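# Stand the orange cup upright inside the black bowl

## Task

Get the orange cup into the black bowl so it stands upright with its open end pointing up, and have it stay that way once the robot lets go.

## Robot and tools

Robot: two arms, left_arm and right_arm, each with a two-finger parallel gripper and a wrist camera. Calibrated bases in the scene frame: left_arm at (+0.020, +0.342, 0) m, quat_wxyz (+1.000, 0, 0, +0.012); right_arm at (+0.009, -0.261, 0) m, quat_wxyz (+1.000, 0, 0, +0.002). A two-camera stand is fixed to the floor behind the arms. Loose objects may occasionally get a short shove from outside.

Frames. Scene frame: origin at table-top height, halfway between the nominal bases, +z up, +x out over the table, left_arm toward +y (arm names do not match image left/right). Each arm reports its hand pose, velocities, targets and wrist-camera pose in its own base frame; fixed cameras and the table use the scene frame. Offsets are along the current Hand target's own axes. Gripper axes: fingers point along +z and spread along y. end_effector_position is the spot between the pads, roughly 1 cm short of the fingertips. Printed positions and orientations can be a few cm off, more at long reach.

A row is 14 numbers, each in [-1, 1], always for both arms: dx, dy, dz, rx, ry, rz, opening for left_arm, then the same seven for right_arm. The six pose numbers are an offset, not a pose, measured from that arm's Hand target at the start of the action or move; 1.0 equals 0.6 m or 180 degrees, and rx, ry, rz form a single rotation vector. Opening is absolute: +1 fully open (0.094 m), -1 closed. All six pose numbers at 0 re-requests the current Hand target; a 0 opening is a real command (half open), so repeat an arm's present opening to leave it alone.

execute_actions(actions, cameras): actions is a list of up to 15 actions; each action is a list of up to 15 rows, one per 1/30 s step, the last row held to fill 15 steps. Every row counts from the action's start pose, not the previous row, and repeating an offset in a new action moves further. cameras: list of names, ["all"], or []; null/omitted shows all only when actions is empty. An empty actions list returns state, images, and extra fields like the scene number.

move(target, speed, blend, opening_speed, grip_force, blocking, cameras): target is one 14-number row or a list of up to 15 rows, all offsets from the same starting Hand targets. Paths are straight, end together, last 0.5 s to 10 s, and do not avoid obstacles or the other arm. speed: m/s per arm path, 0.002 to 2.9 (default 0.25), turning up to twice that in rad/s; one value or one per target. blend: metres of corner rounding per target; 0 stops at each. opening_speed: rate of opening change per second on the -1..+1 scale, at least 0.2; use it to close gently. grip_force: newtons per pad, 10 to 50, one value or one per arm; it persists, starts at full, and low values close slowly. blocking=false returns after about 0.5 s while the move continues. The result adds a move: line such as done, off_target, moving, held or fault, plus limits (paced = pose clipped, held = steps withheld). done means at rest within 10 mm and 2 degrees; neither done nor off_target tells you about contact.

wait(seconds 0 to 10, cameras): lets the scene run with commands held; returns early if a running move ends. stop(cameras): brakes a running move; braking needs room. zoom_image(camera, region): camera is cam_high, cam_low, cam_left_wrist or cam_right_wrist; region [x0, y0, x1, y1] in pixels from the top-left, at most 504 by 504, on that camera's latest image. finished_scene(scene): the current scene's number; irreversible, call only when the cup stands in the bowl unsupported.

Cameras, all 896x504: cam_high, cam_low, cam_left_wrist, cam_right_wrist.

Results: Hand target is the last commanded pose after clipping; the gripper often rests short of it by up to a few cm from friction or load, and waiting won't fix that, so send the remaining distance as an offset. Orientation commands are clipped to 40 degrees from the measured one each step. grip_measured uses the opening scale; empty it reads slightly wide, on a hard part about 3 mm narrower (more on round parts). Squeeze rises as you command below first-touch reading, then jumps to the force limit, so there is no visible stop. Release by commanding well above grip_measured. Joint velocities reading within noise means the arm is still. Joint torques include the arm's own weight; numbers 1 to 3 wrap at ±28 N m. Joint ranges (rad): waist -2.618 to 3.054, shoulder 0 to 3.142, elbow 0 to 3.142 (straight at 2.901), wrist pitch and yaw ±1.571, wrist roll ±2.094.

Avoid: arms touching each other or one gripper closing on the other's fingers; fast contact and targets far past a surface; paths near an arm's own base (go around); dropping the cup or releasing it while moving; anything leaving the table; strain on wrist camera cables. A blocked arm keeps pushing until commanded back past the gripper. Long holds, stretched reach or pushing into the unreachable heat motors: MOTOR HOT at 75 °C, a fold-up fault at 90 °C, collapse at 100 °C. The scene keeps running while you think.

Each tool is called as name(argument=value, ...) on one line, values as JSON.

## Session

execute_actions(actions=[])

Scene clock: 0.00 s.
left_arm: end_effector_position=(+0.4098, -0.0097, +0.1331) grip_measured=+1.000 end_effector_quat_wxyz=(+0.648, +0.012, +0.761, +0.041) | right_arm: end_effector_position=(+0.3940, -0.0043, +0.1180) grip_measured=+1.000 end_effector_quat_wxyz=(+0.616, +0.035, +0.784, -0.072)
Joint positions: left_arm=[-0.083 1.582 0.36 1.062 -0.13 0.058 0.094] | right_arm=[0.103 1.525 0.331 0.952 0.257 -0.009 0.094]
Joint velocities: within noise
Joint torques (N m): no reading
Heat: left arm: 38 °C; right arm: 39 °C.
Hand target: left_arm +0.4102, -0.0097, +0.1336; +0.647, +0.011, +0.761, +0.041 | right_arm +0.3941, -0.0045, +0.1176; +0.614, +0.035, +0.785, -0.073
Tool commands: left_gripper/opening=+1.0 right_gripper/opening=+1.0

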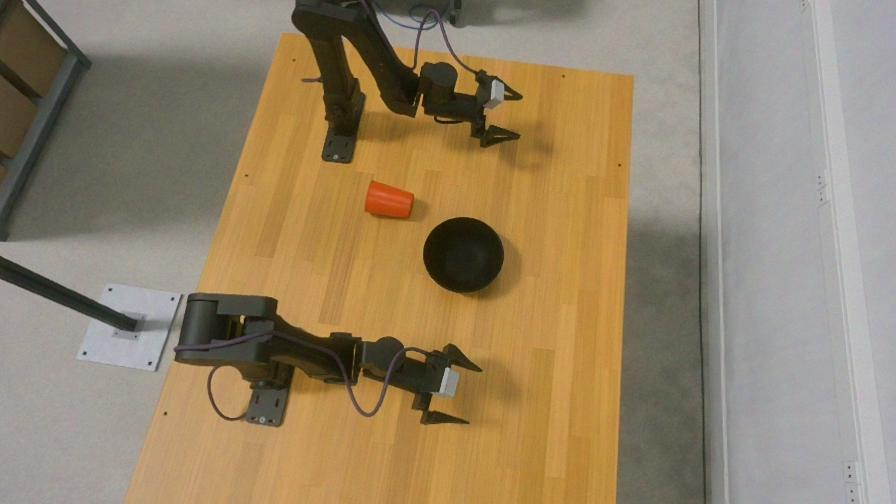

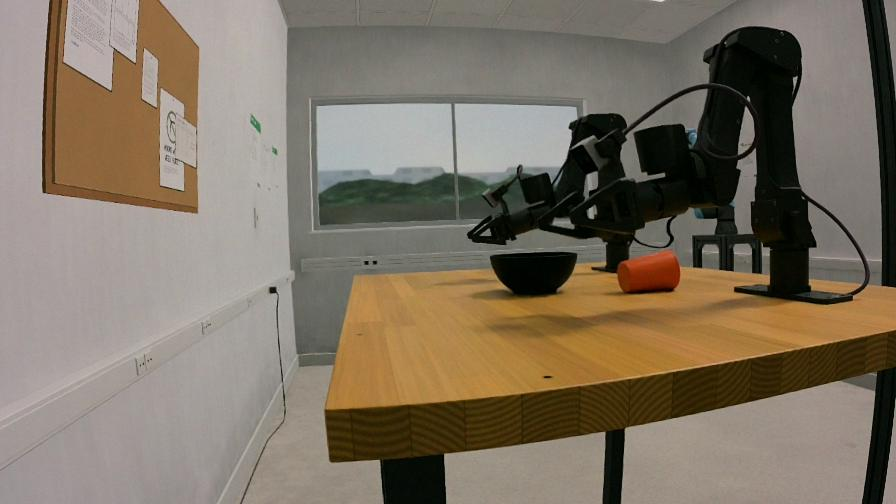

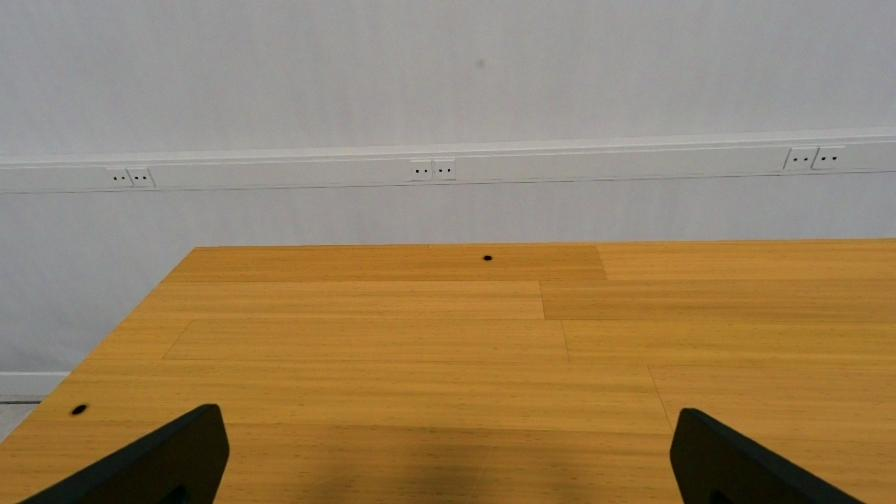

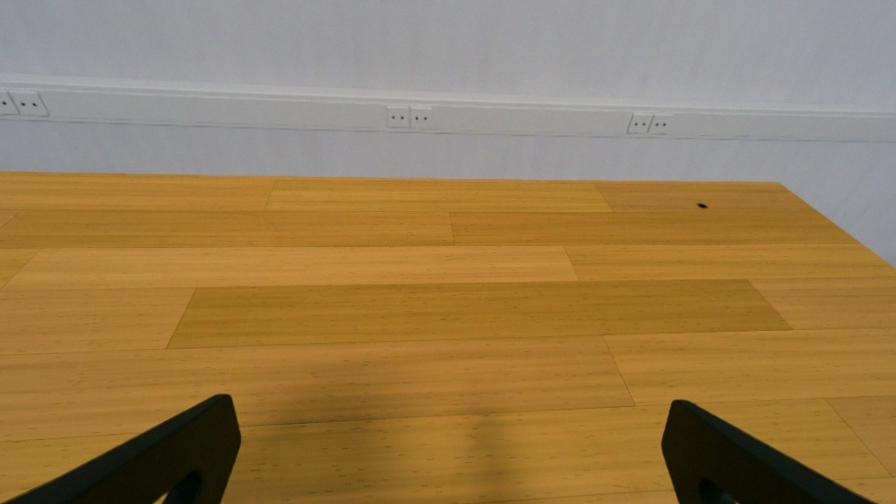

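zoom_image(camera="cam_high", region=[310, 140, 562, 320])

zoom_image(camera="cam_low", region=[460, 180, 720, 340])

Scaled by 2.000 from the camera's 896x504 image, which has a finer 1280x720 frame.

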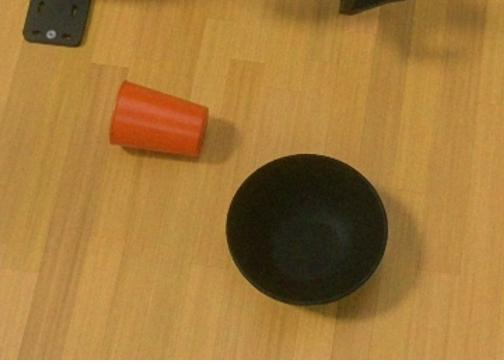

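Scaled by 1.938 from the camera's 896x504 image, which has a finer 1280x720 frame.

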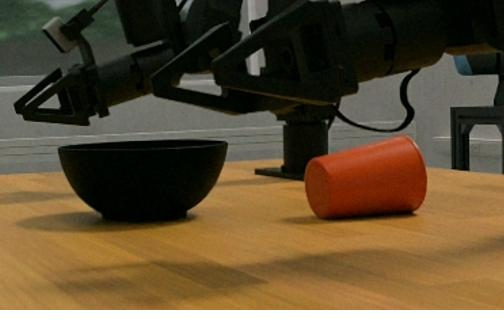

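move(target=[-0.078, 0.0313, -0.1978, 0.0284, 0.4485, -0.0076, -0.9, -0.0952, -0.0251, -0.1838, -0.05, 0.4217, -0.024, -0.9], speed=0.15, cameras=["all"])

Scene clock: 7.90 s.
left_arm: end_effector_position=(+0.2978, -0.0003, +0.1950) grip_measured=-0.897 end_effector_quat_wxyz=(+0.013, +0.001, +1.000, +0.004) | right_arm: end_effector_position=(+0.2990, +0.0012, +0.1980) grip_measured=-0.899 end_effector_quat_wxyz=(+0.020, +0.000, +1.000, -0.003)
Joint positions: left_arm=[-0.009 1.676 1.694 -1.564 -0.007 -0.008 0.005] | right_arm=[0.004 1.67 1.699 -1.56 0.006 0.005 0.005]
Joint torques (N m): left_arm=[0.46 -6.68 6.75 0.16 0.1 0.04] | right_arm=[-0.75 -7.01 7.41 0.4 -0.1 -0.1]
Heat: left arm: 40 °C; right arm: 40 °C.
Hand target: left_arm +0.3002, +0.0000, +0.2000; -0.001, +0.000, +1.000, +0.001 | right_arm +0.3001, -0.0001, +0.2001; -0.001, +0.000, +1.000, +0.000
Off the commanded pose: left_arm 0.006 m, 2 deg | right_arm 0.003 m, 2 deg.
joint sent to its limit (left arm) — joint 4 (wrist pitch), lower limit. The joint targets still meet the commanded pose.
joint sent to its limit (right arm) — joint 4 (wrist pitch), lower limit. The joint targets still meet the commanded pose.
move: done

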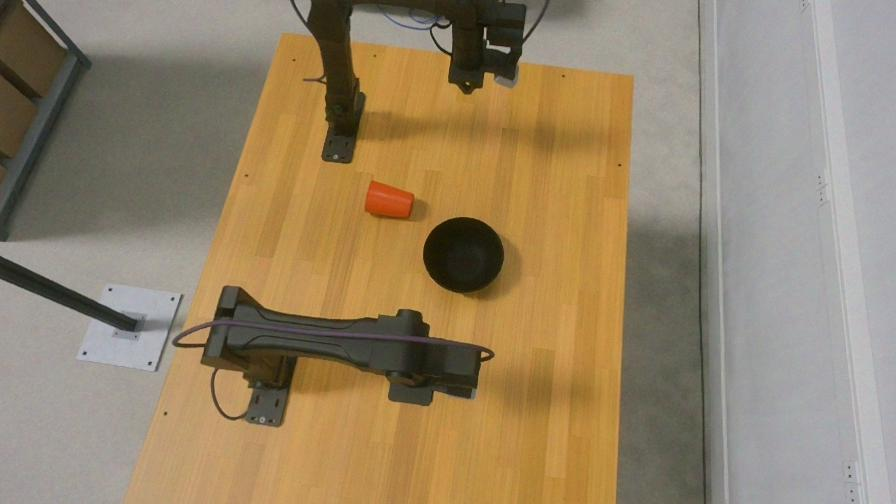

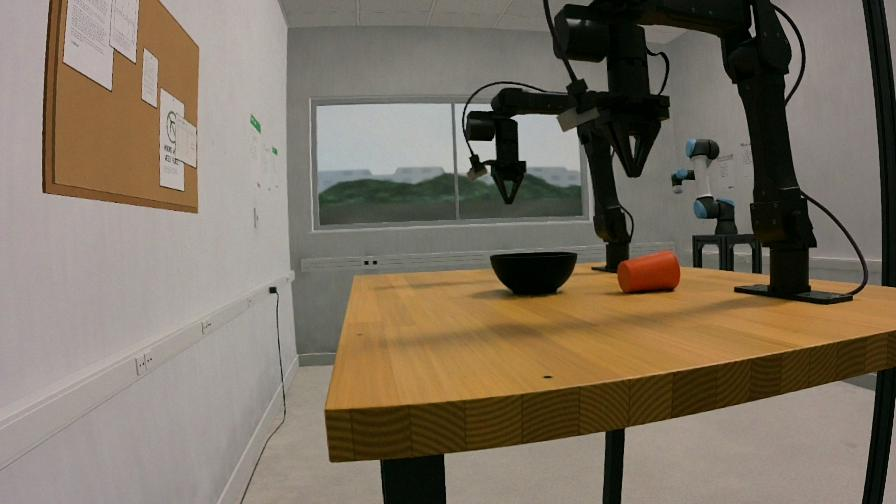

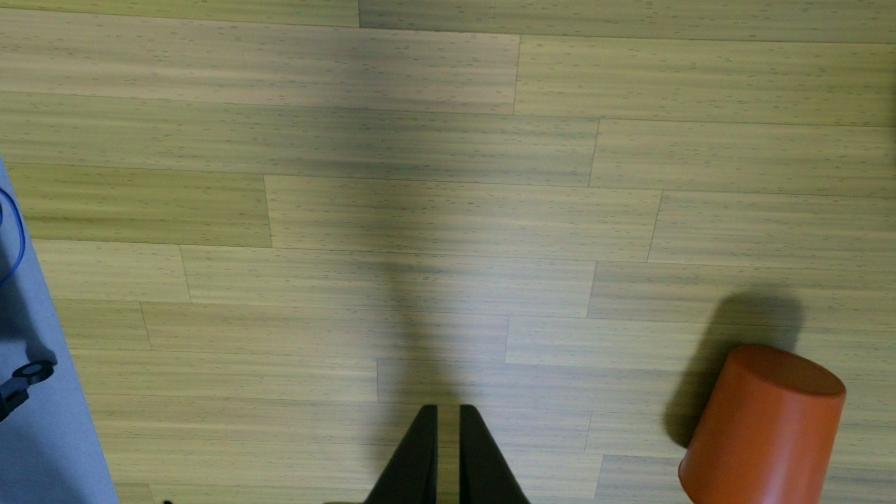

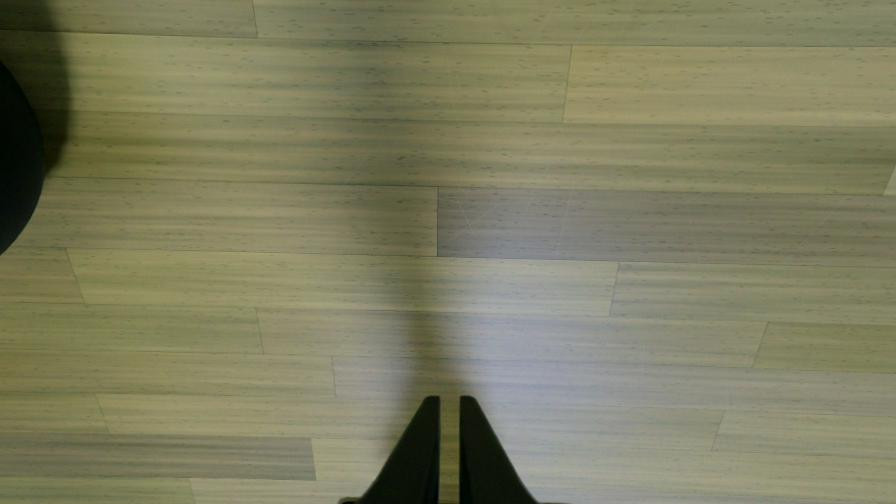

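move(target=[0, 0, 0, 0, 0, 0, -0.9, 0.0333, 0.3333, -0.0833, 0, 0, 0, 1], speed=0.15, cameras=["all"])

Scene clock: 10.47 s.
left_arm: end_effector_position=(+0.2977, -0.0003, +0.1950) grip_measured=-0.897 end_effector_quat_wxyz=(+0.012, +0.001, +1.000, +0.004) | right_arm: end_effector_position=(+0.2786, +0.1986, +0.2493) grip_measured=+0.999 end_effector_quat_wxyz=(+0.096, -0.005, +0.993, +0.067)
Joint positions: left_arm=[-0.009 1.676 1.694 -1.564 -0.007 -0.008 0.005] | right_arm=[0.617 1.718 1.943 -1.562 0.002 0.607 0.094]
Joint torques (N m): left_arm=[0.4 -6.69 6.8 0.17 0.11 0.04] | right_arm=[-0.12 -6.98 7.54 0.78 -0.04 0.07]
Heat: left arm: 41 °C; right arm: 41 °C.
Hand target: left_arm +0.3002, +0.0000, +0.2000; -0.001, +0.000, +1.000, +0.001 | right_arm +0.2803, +0.1999, +0.2503; -0.001, +0.000, +1.000, +0.000
Off the commanded pose: left_arm 0.006 m, 2 deg | right_arm 0.002 m, 14 deg.
joint sent to its limit (left arm) — joint 4 (wrist pitch), lower limit. The joint targets still meet the commanded pose.
joint sent to its limit (right arm) — joint 4 (wrist pitch), lower limit. The joint targets are off in orientation, not in position.
move: off_target (right_arm)

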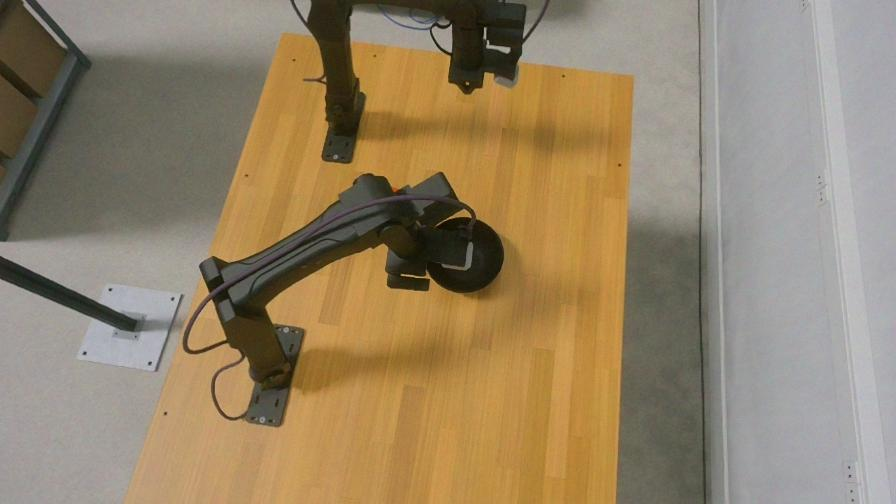

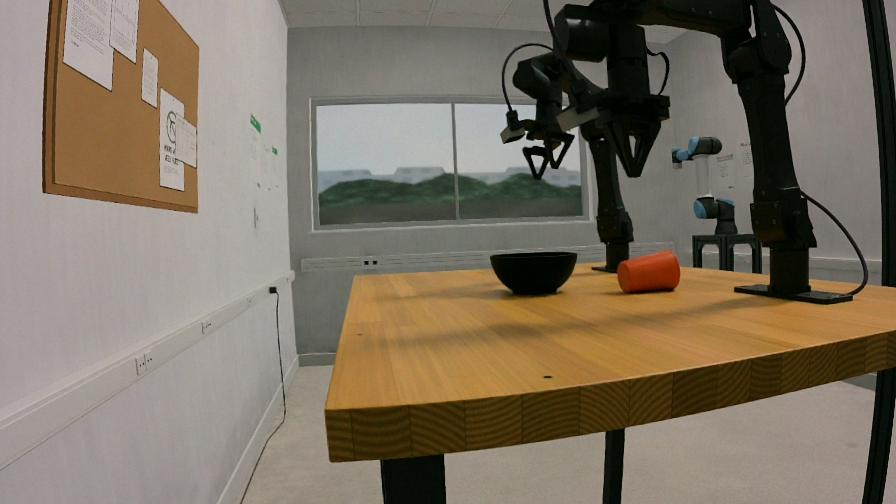

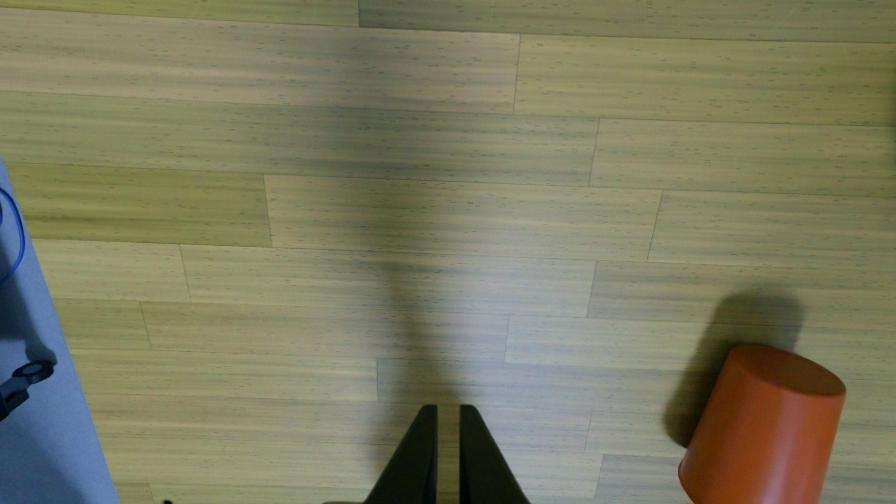

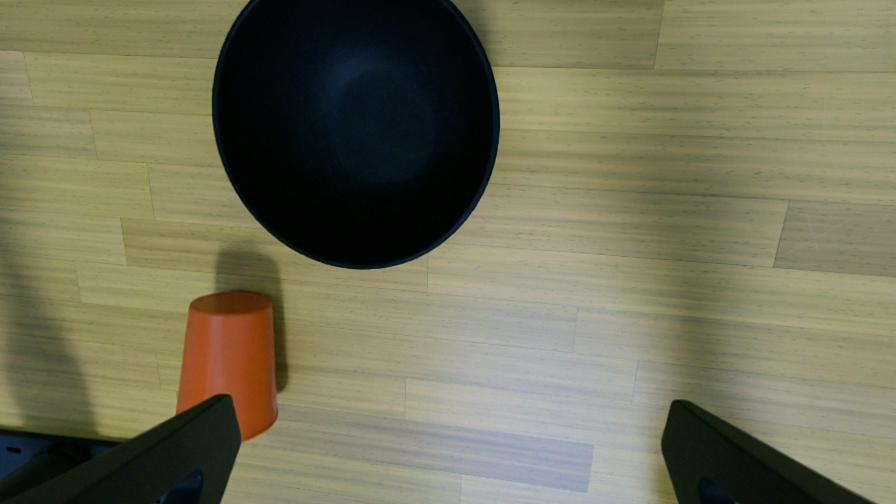

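move(target=[0.0833, -0.0833, 0, 0, 0, 0, -0.9, 0, 0, 0.0833, 0, 0, 0, 1], speed=0.1, cameras=["all"])

Scene clock: 12.97 s.
left_arm: end_effector_position=(+0.2568, -0.0500, +0.1996) grip_measured=-0.897 end_effector_quat_wxyz=(+0.017, +0.004, +1.000, -0.001) | right_arm: end_effector_position=(+0.2830, +0.2017, +0.2088) grip_measured=+0.999 end_effector_quat_wxyz=(+0.043, -0.004, +0.999, +0.029)
Joint positions: left_arm=[-0.199 1.534 1.565 -1.568 -0.004 -0.191 0.005] | right_arm=[0.617 1.813 1.908 -1.562 0.002 0.608 0.094]
Joint torques (N m): left_arm=[-0.28 -7.28 3.63 0.24 0.08 -0.1] | right_arm=[-0.13 -8.05 4.97 0.53 -0.05 0.08]
Heat: left arm: 41 °C; right arm: 41 °C.
Hand target: left_arm +0.2502, -0.0501, +0.2001; -0.001, +0.000, +1.000, +0.000 | right_arm +0.2803, +0.1999, +0.2003; -0.001, +0.000, +1.000, +0.000
Off the commanded pose: left_arm 0.007 m, 2 deg | right_arm 0.009 m, 6 deg.
joint sent to its limit (left arm) — joint 4 (wrist pitch), lower limit. The joint targets still meet the commanded pose.
joint sent to its limit (right arm) — joint 4 (wrist pitch), lower limit. The joint targets are off in orientation, not in position.
move: off_target (right_arm)

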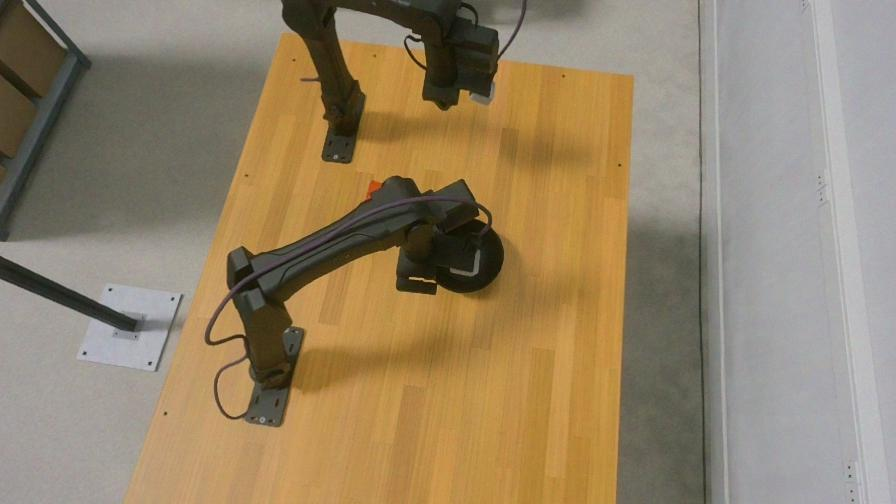

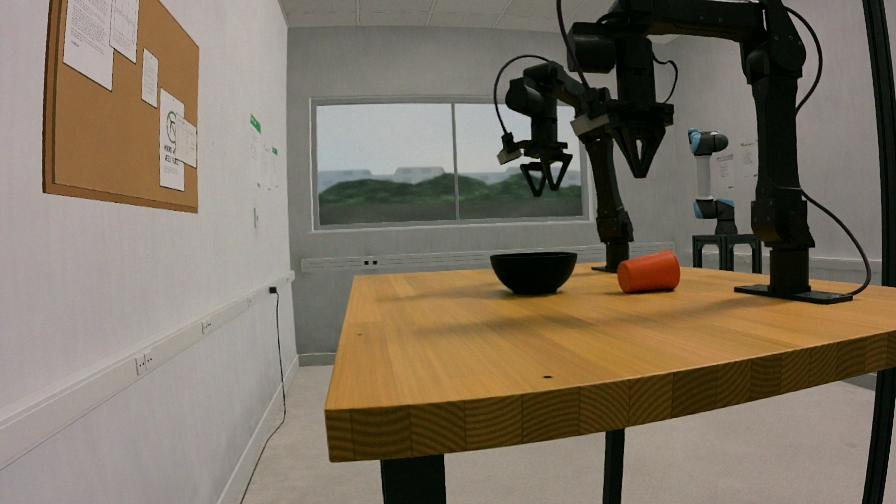

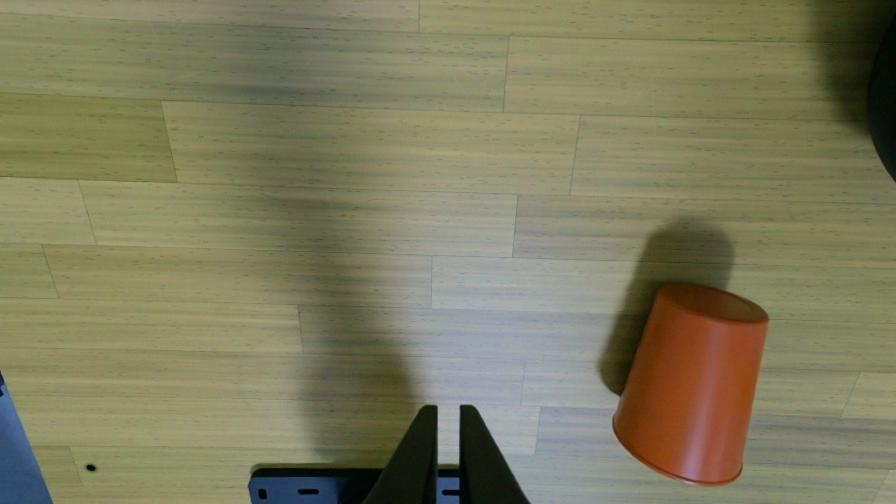

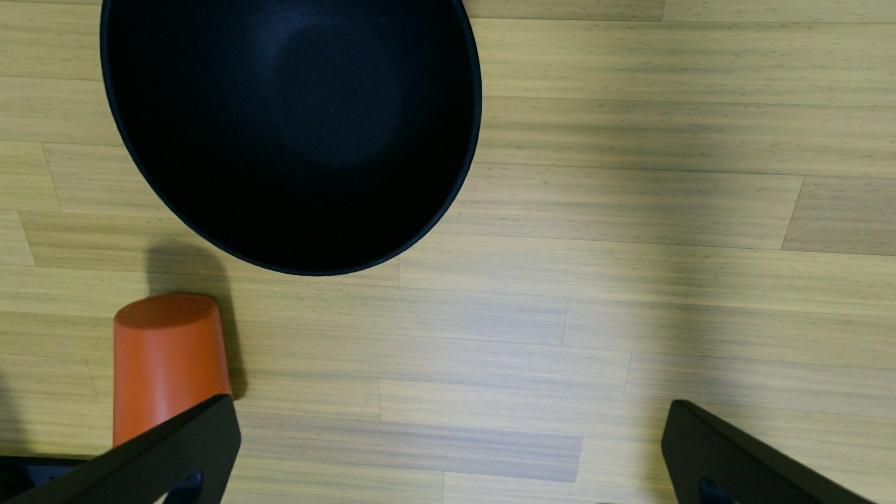

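move(target=[0.0833, 0.0833, 0.2333, 0, 0, 0, -0.9, 0.1333, -0.3333, 0.2333, 0, 0, 0, -0.9], speed=0.15, cameras=["all"])

Scene clock: 18.30 s.
left_arm: end_effector_position=(+0.2002, -0.0001, +0.0610) grip_measured=-0.897 end_effector_quat_wxyz=(-0.010, -0.003, +1.000, +0.002) | right_arm: end_effector_position=(+0.1992, +0.0013, +0.0590) grip_measured=-0.899 end_effector_quat_wxyz=(-0.013, +0.001, +1.000, -0.001)
Joint positions: left_arm=[-0.009 1.347 0.848 -1.091 -0.004 -0.016 0.005] | right_arm=[0.003 1.352 0.843 -1.088 0.002 0.005 0.005]
Joint torques (N m): left_arm=[0.38 -5.48 3.78 0.38 0.07 0.11] | right_arm=[-0.69 -6.46 4.9 0.58 -0.03 -0.08]
Heat: left arm: 41 °C; right arm: 40 °C.
Hand target: left_arm +0.2000, +0.0002, +0.0603; -0.001, +0.000, +1.000, +0.001 | right_arm +0.2000, +0.0001, +0.0603; -0.001, +0.000, +1.000, +0.000
Off the commanded pose: left_arm 0.001 m, 1 deg | right_arm 0.002 m, 1 deg.
move: done

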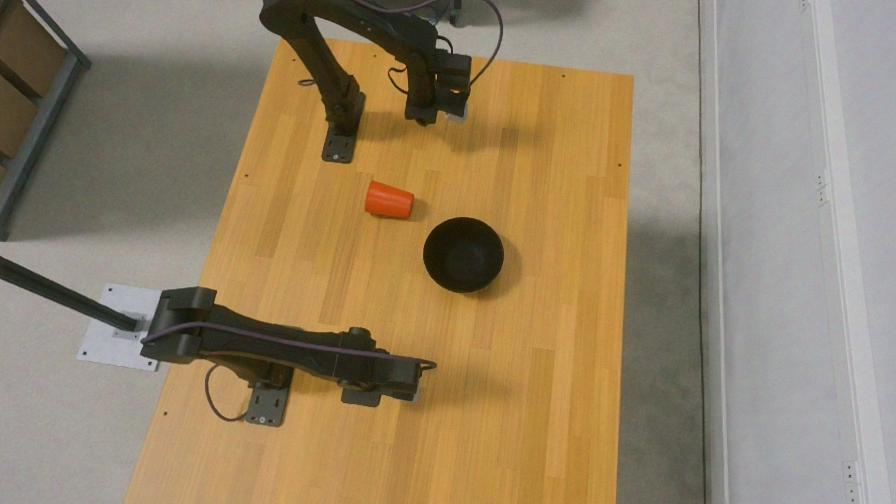

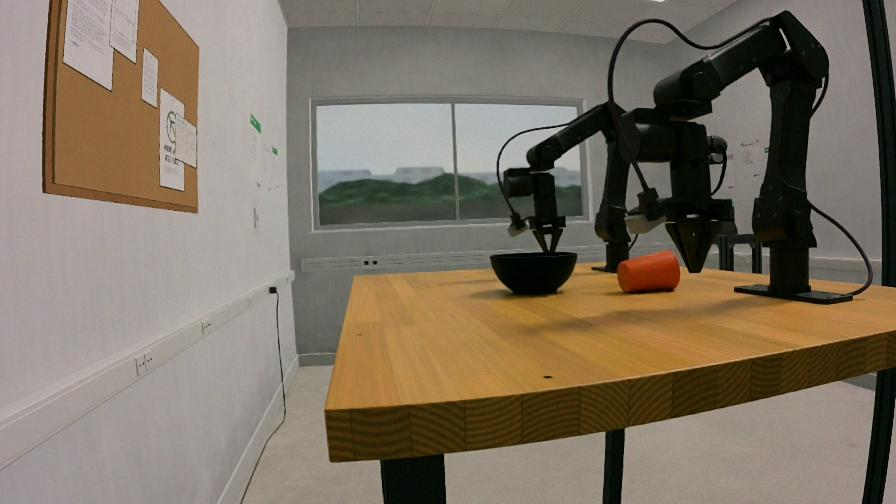

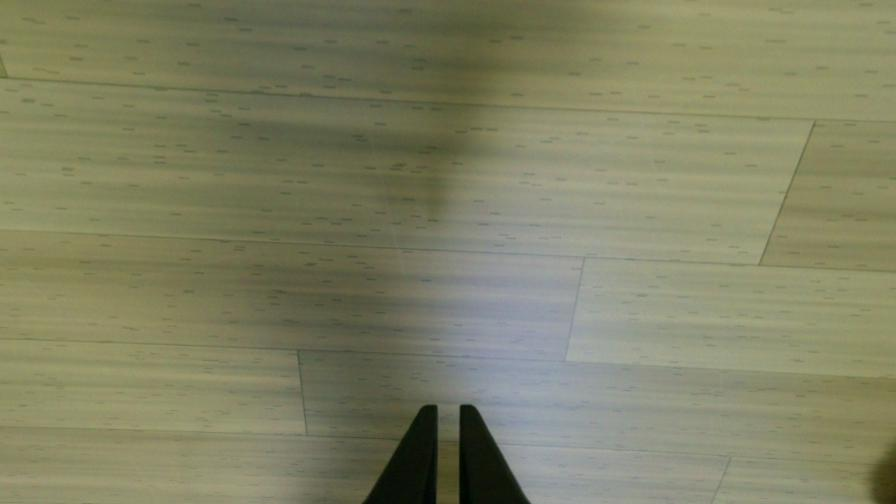

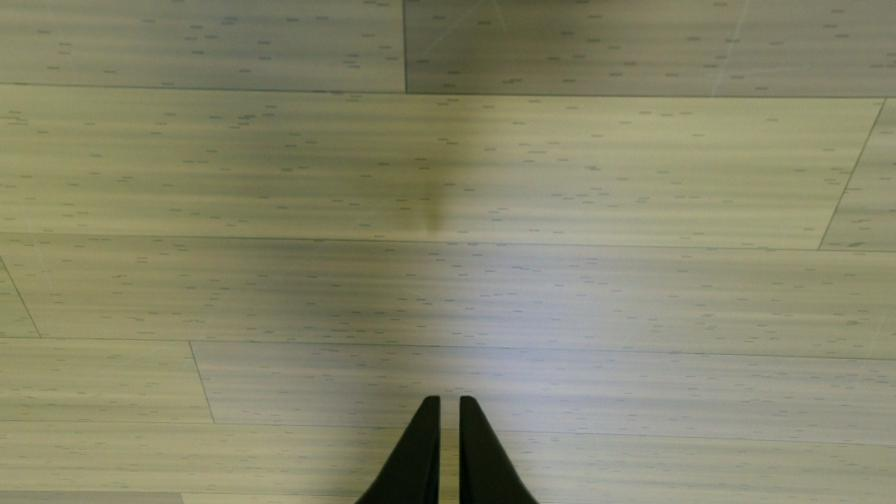

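zoom_image(camera="cam_high", region=[300, 300, 480, 420])

zoom_image(camera="cam_high", region=[360, 50, 540, 170])

Scaled by 2.800 from the camera's 896x504 image, which has a finer 1280x720 frame.

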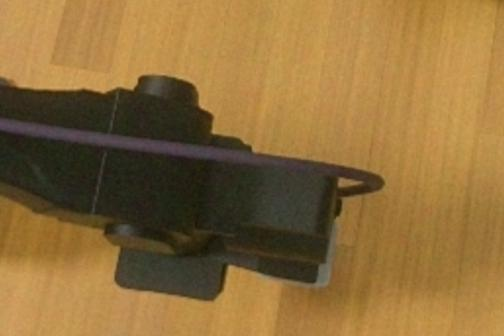

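Scaled by 2.800 from the camera's 896x504 image, which has a finer 1280x720 frame.

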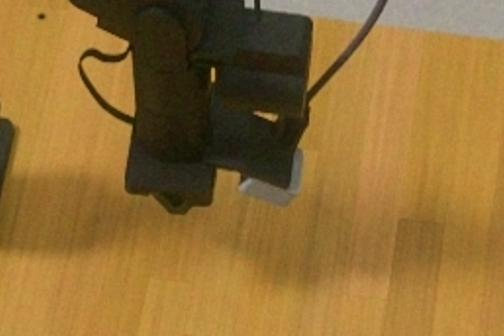

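move(target=[-0.25, 0, 0.0167, 0, -0.2778, 0, -0.9, -0.25, 0, 0.0167, 0, -0.2778, 0, -0.9], speed=0.2, cameras=["all"])

zoom_image(camera="cam_high", region=[400, 340, 520, 420])

zoom_image(camera="cam_high", region=[430, 80, 550, 160])

Scene clock: 22.30 s.
left_arm: end_effector_position=(+0.3547, -0.0016, +0.0578) grip_measured=-0.897 end_effector_quat_wxyz=(+0.429, -0.003, +0.904, -0.003) | right_arm: end_effector_position=(+0.3525, +0.0018, +0.0563) grip_measured=-0.899 end_effector_quat_wxyz=(+0.426, +0.001, +0.905, +0.001)
Joint positions: left_arm=[-0.009 1.365 0.435 0.245 -0.004 -0.013 0.005] | right_arm=[0.003 1.361 0.43 0.24 0.002 0.004 0.005]
Joint torques (N m): left_arm=[0.44 -3.55 3.75 1.98 0.03 0.12] | right_arm=[-0.66 -3.77 4.9 2.01 -0.07 -0.08]
Heat: left arm: 40 °C; right arm: 40 °C.
Hand target: left_arm +0.3500, +0.0002, +0.0500; +0.422, +0.000, +0.907, +0.001 | right_arm +0.3500, +0.0000, +0.0500; +0.422, +0.000, +0.907, +0.000
Off the commanded pose: left_arm 0.009 m, 1 deg | right_arm 0.007 m, 0 deg.
move: done

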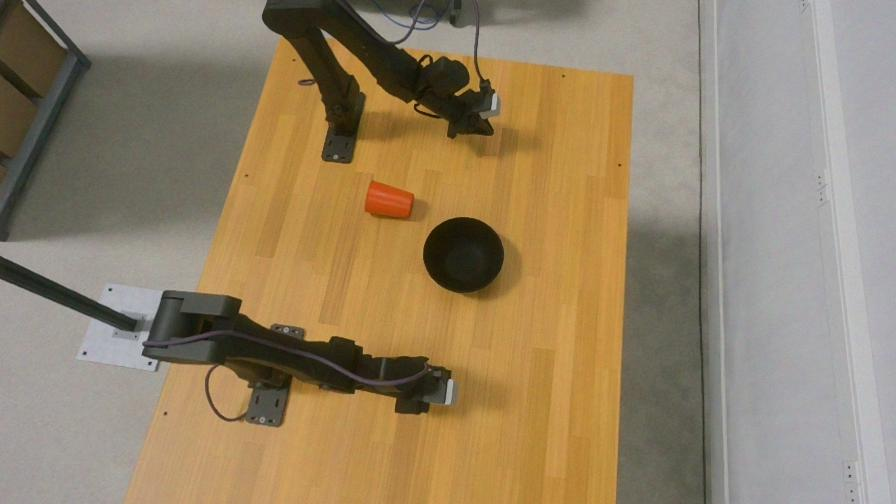

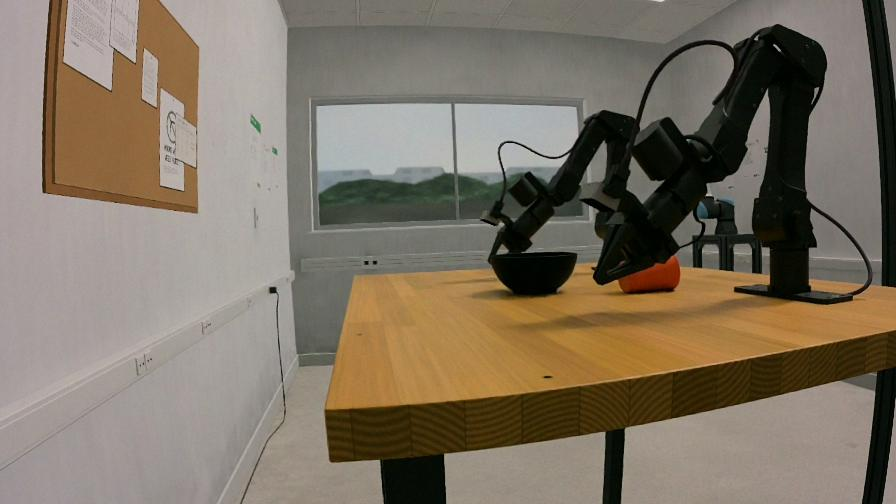

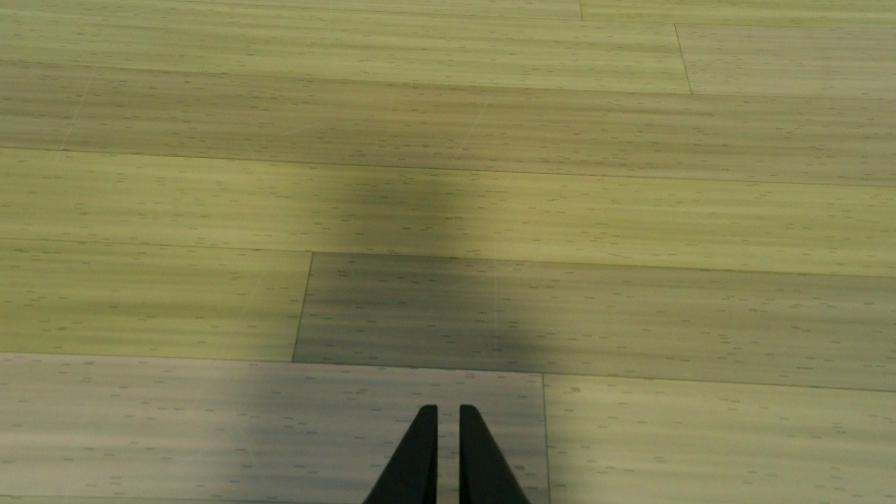

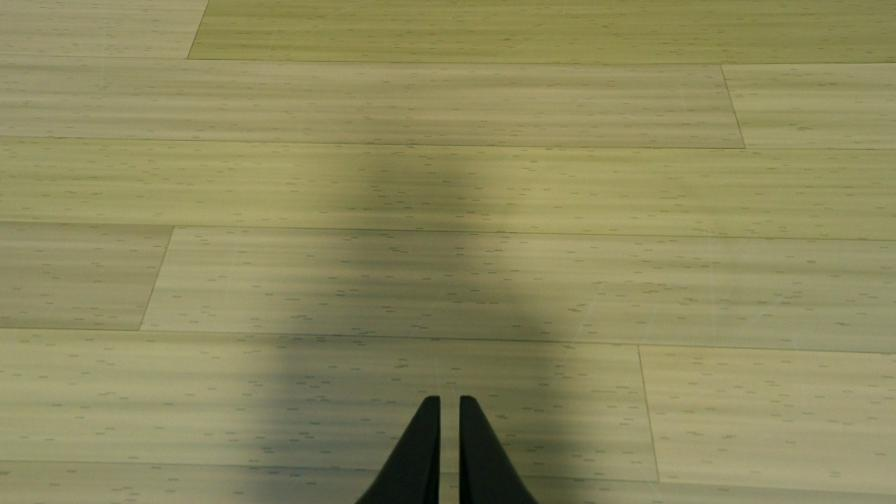

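Scaled by 4.200 from the camera's 896x504 image, which has a finer 1280x720 frame.

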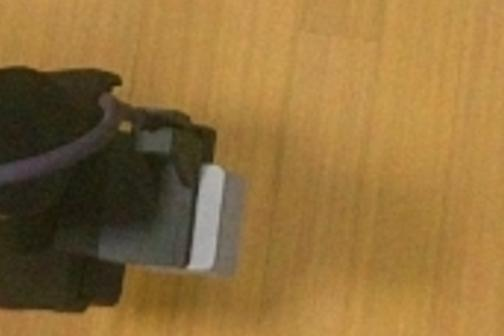

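Scaled by 4.200 from the camera's 896x504 image, which has a finer 1280x720 frame.

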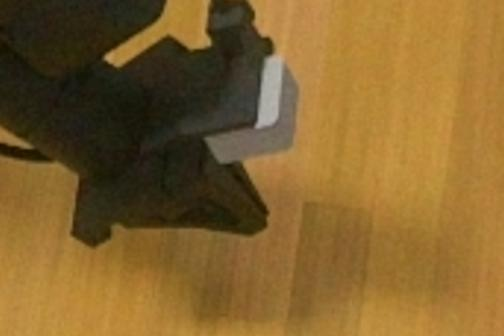

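move(target=[[0,0,0,0,0,0,-0.9, -0.1633,0.1667,-0.246,0,0,0,1],[0,0,0,0,0,0,-0.9, 0.0203,0.55,-0.3094,-0.2169,0.2169,-0.4651,1],[0,0,0,0,0,0,-0.9, 0.1218,0.6917,-0.3265,-0.2586,0,-0.9662,1]], speed=0.25, blend=0.03, cameras=["all"])

Scene clock: 32.63 s.
left_arm: end_effector_position=(+0.3548, -0.0016, +0.0579) grip_measured=-0.897 end_effector_quat_wxyz=(+0.429, -0.003, +0.903, -0.003) | right_arm: end_effector_position=(+0.1551, +0.4164, +0.1332) grip_measured=+0.999 end_effector_quat_wxyz=(-0.017, +0.985, -0.011, +0.174)
Joint positions: left_arm=[-0.009 1.365 0.435 0.246 -0.004 -0.013 0.005] | right_arm=[1.345 2.146 2.033 -1.346 0.334 -1.793 0.094]
Joint torques (N m): left_arm=[0.4 -3.54 3.71 2 0.02 0.11] | right_arm=[0.44 -11.22 5.04 0.68 0.29 -0.15]
Heat: left arm: 40 °C; right arm: 41 °C.
Hand target: left_arm +0.3500, +0.0002, +0.0500; +0.422, +0.000, +0.907, +0.001 | right_arm +0.1532, +0.4151, +0.1205; +0.000, +0.985, +0.000, +0.173
Off the commanded pose: left_arm 0.009 m, 1 deg | right_arm 0.013 m, 2 deg.
move: off_target (right_arm)

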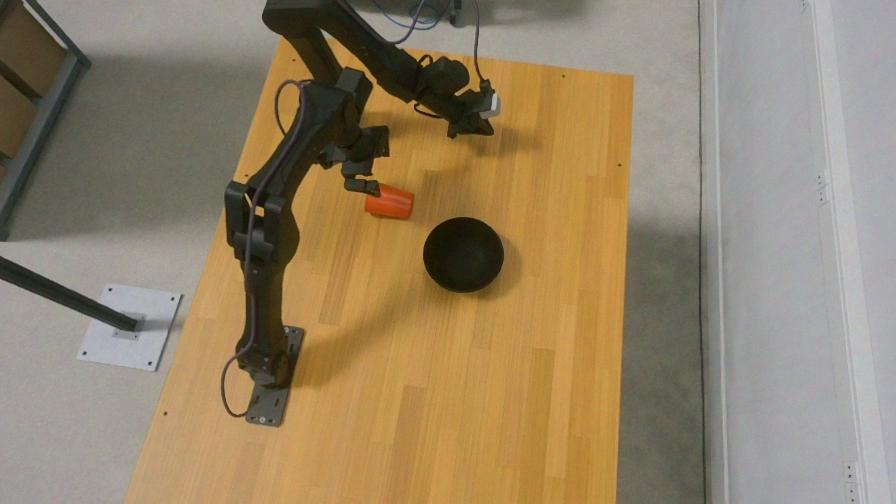

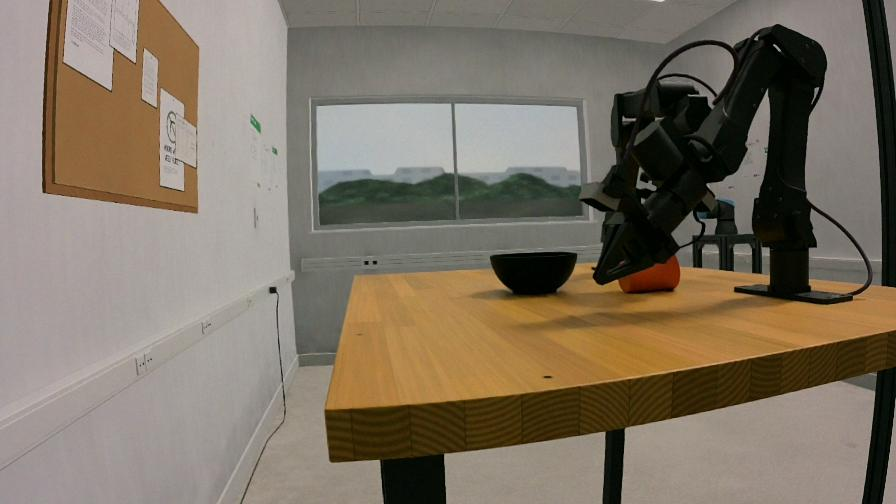

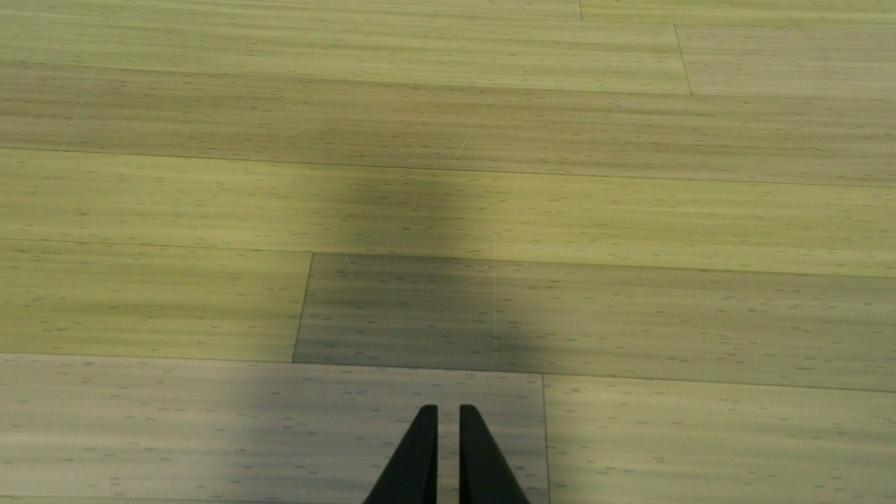

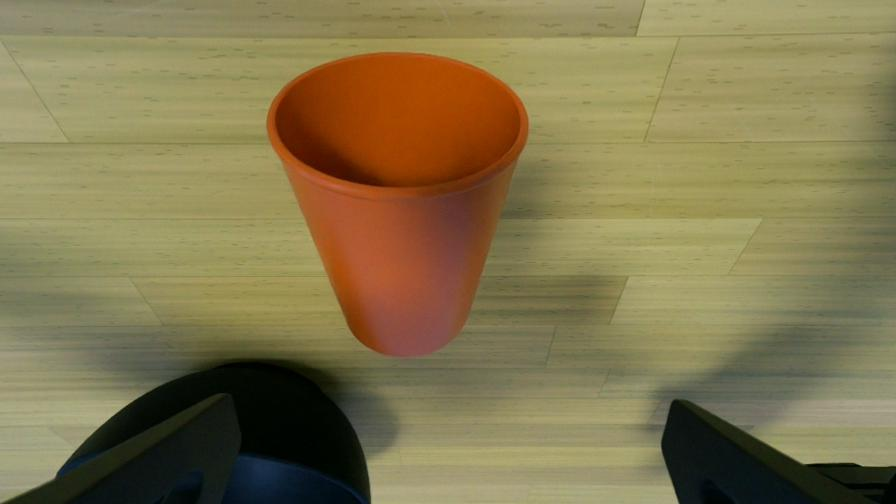

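move(target=[0,0,0,0,0,0,-0.9, 0,0.0233,0.05,0,0,0,1], speed=0.15, cameras=["all"])

Scene clock: 34.87 s.
left_arm: end_effector_position=(+0.3548, -0.0016, +0.0579) grip_measured=-0.897 end_effector_quat_wxyz=(+0.429, -0.003, +0.903, -0.003) | right_arm: end_effector_position=(+0.1616, +0.4034, +0.0814) grip_measured=+0.999 end_effector_quat_wxyz=(+0.010, +0.985, -0.001, +0.169)
Joint positions: left_arm=[-0.009 1.365 0.435 0.246 -0.004 -0.013 0.005] | right_arm=[1.324 2.146 1.831 -1.191 0.335 -1.826 0.094]
Joint torques (N m): left_arm=[0.42 -3.55 3.75 2 0.03 0.11] | right_arm=[-0.44 -15.99 5.07 0.6 0.25 -0.12]
Heat: left arm: 40 °C; right arm: 41 °C.
Hand target: left_arm +0.3500, +0.0002, +0.0500; +0.422, +0.000, +0.907, +0.001 | right_arm +0.1635, +0.4010, +0.0922; +0.000, +0.985, +0.000, +0.173
Off the commanded pose: left_arm 0.009 m, 1 deg | right_arm 0.011 m, 1 deg.
move: off_target (right_arm)

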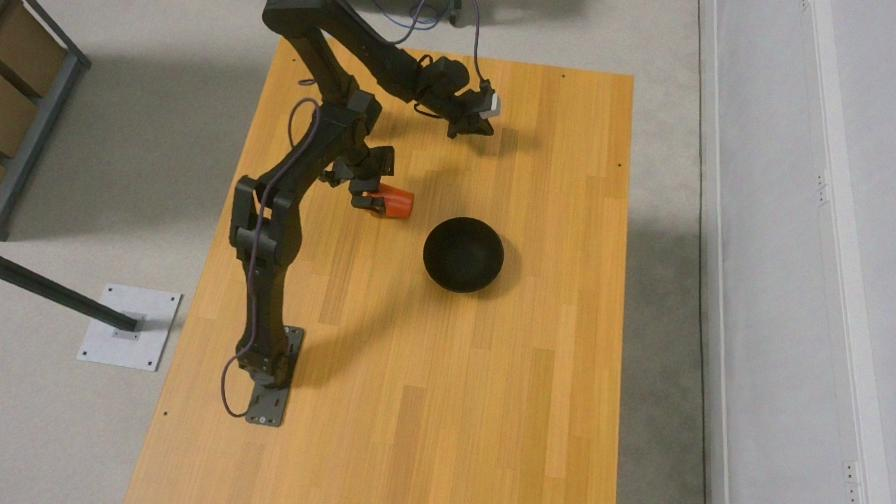

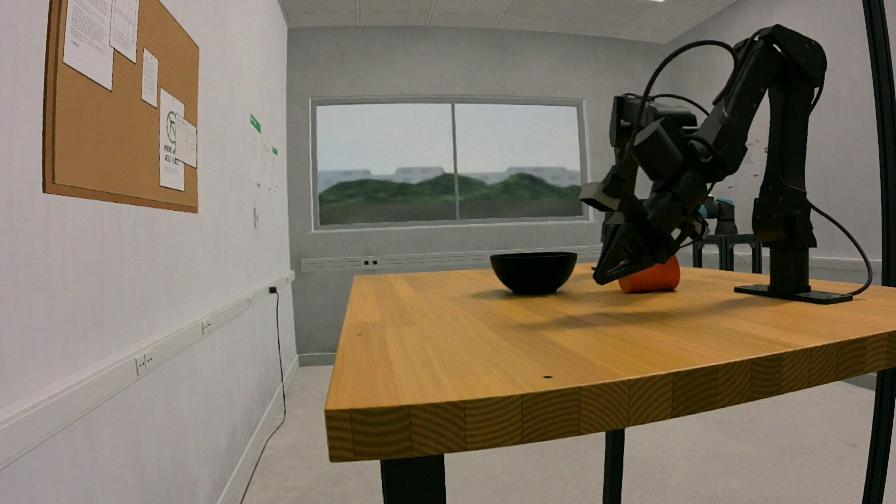

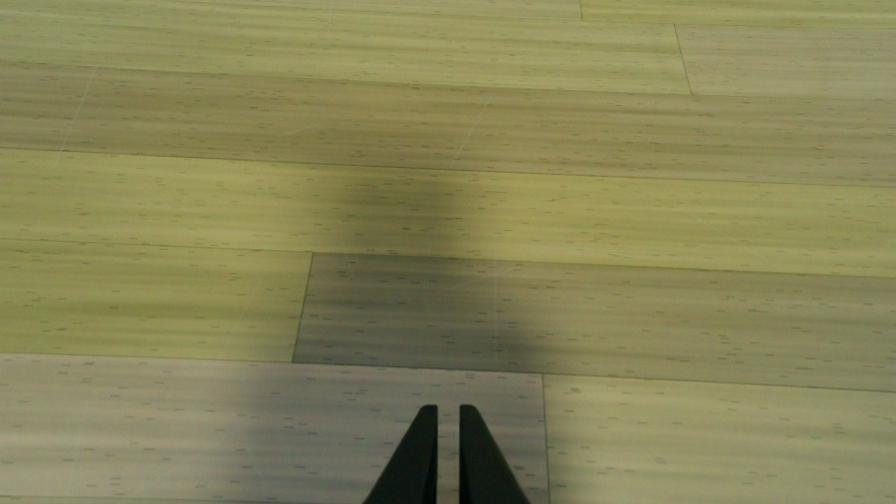

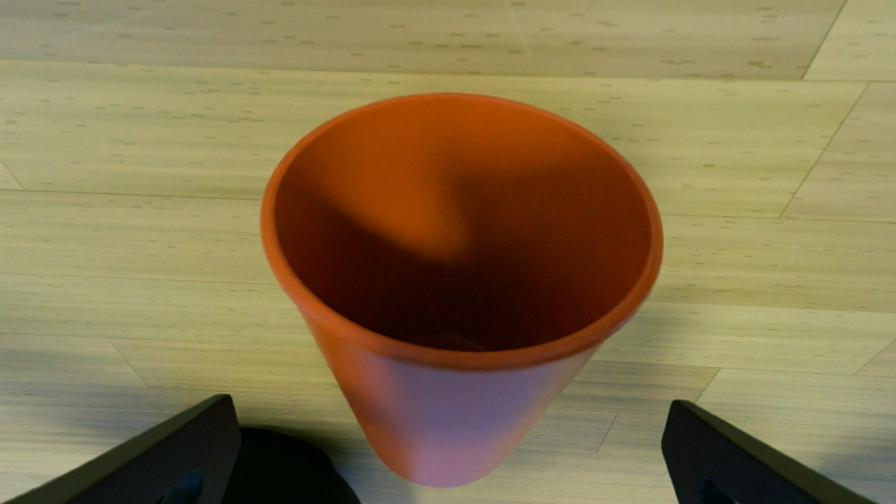

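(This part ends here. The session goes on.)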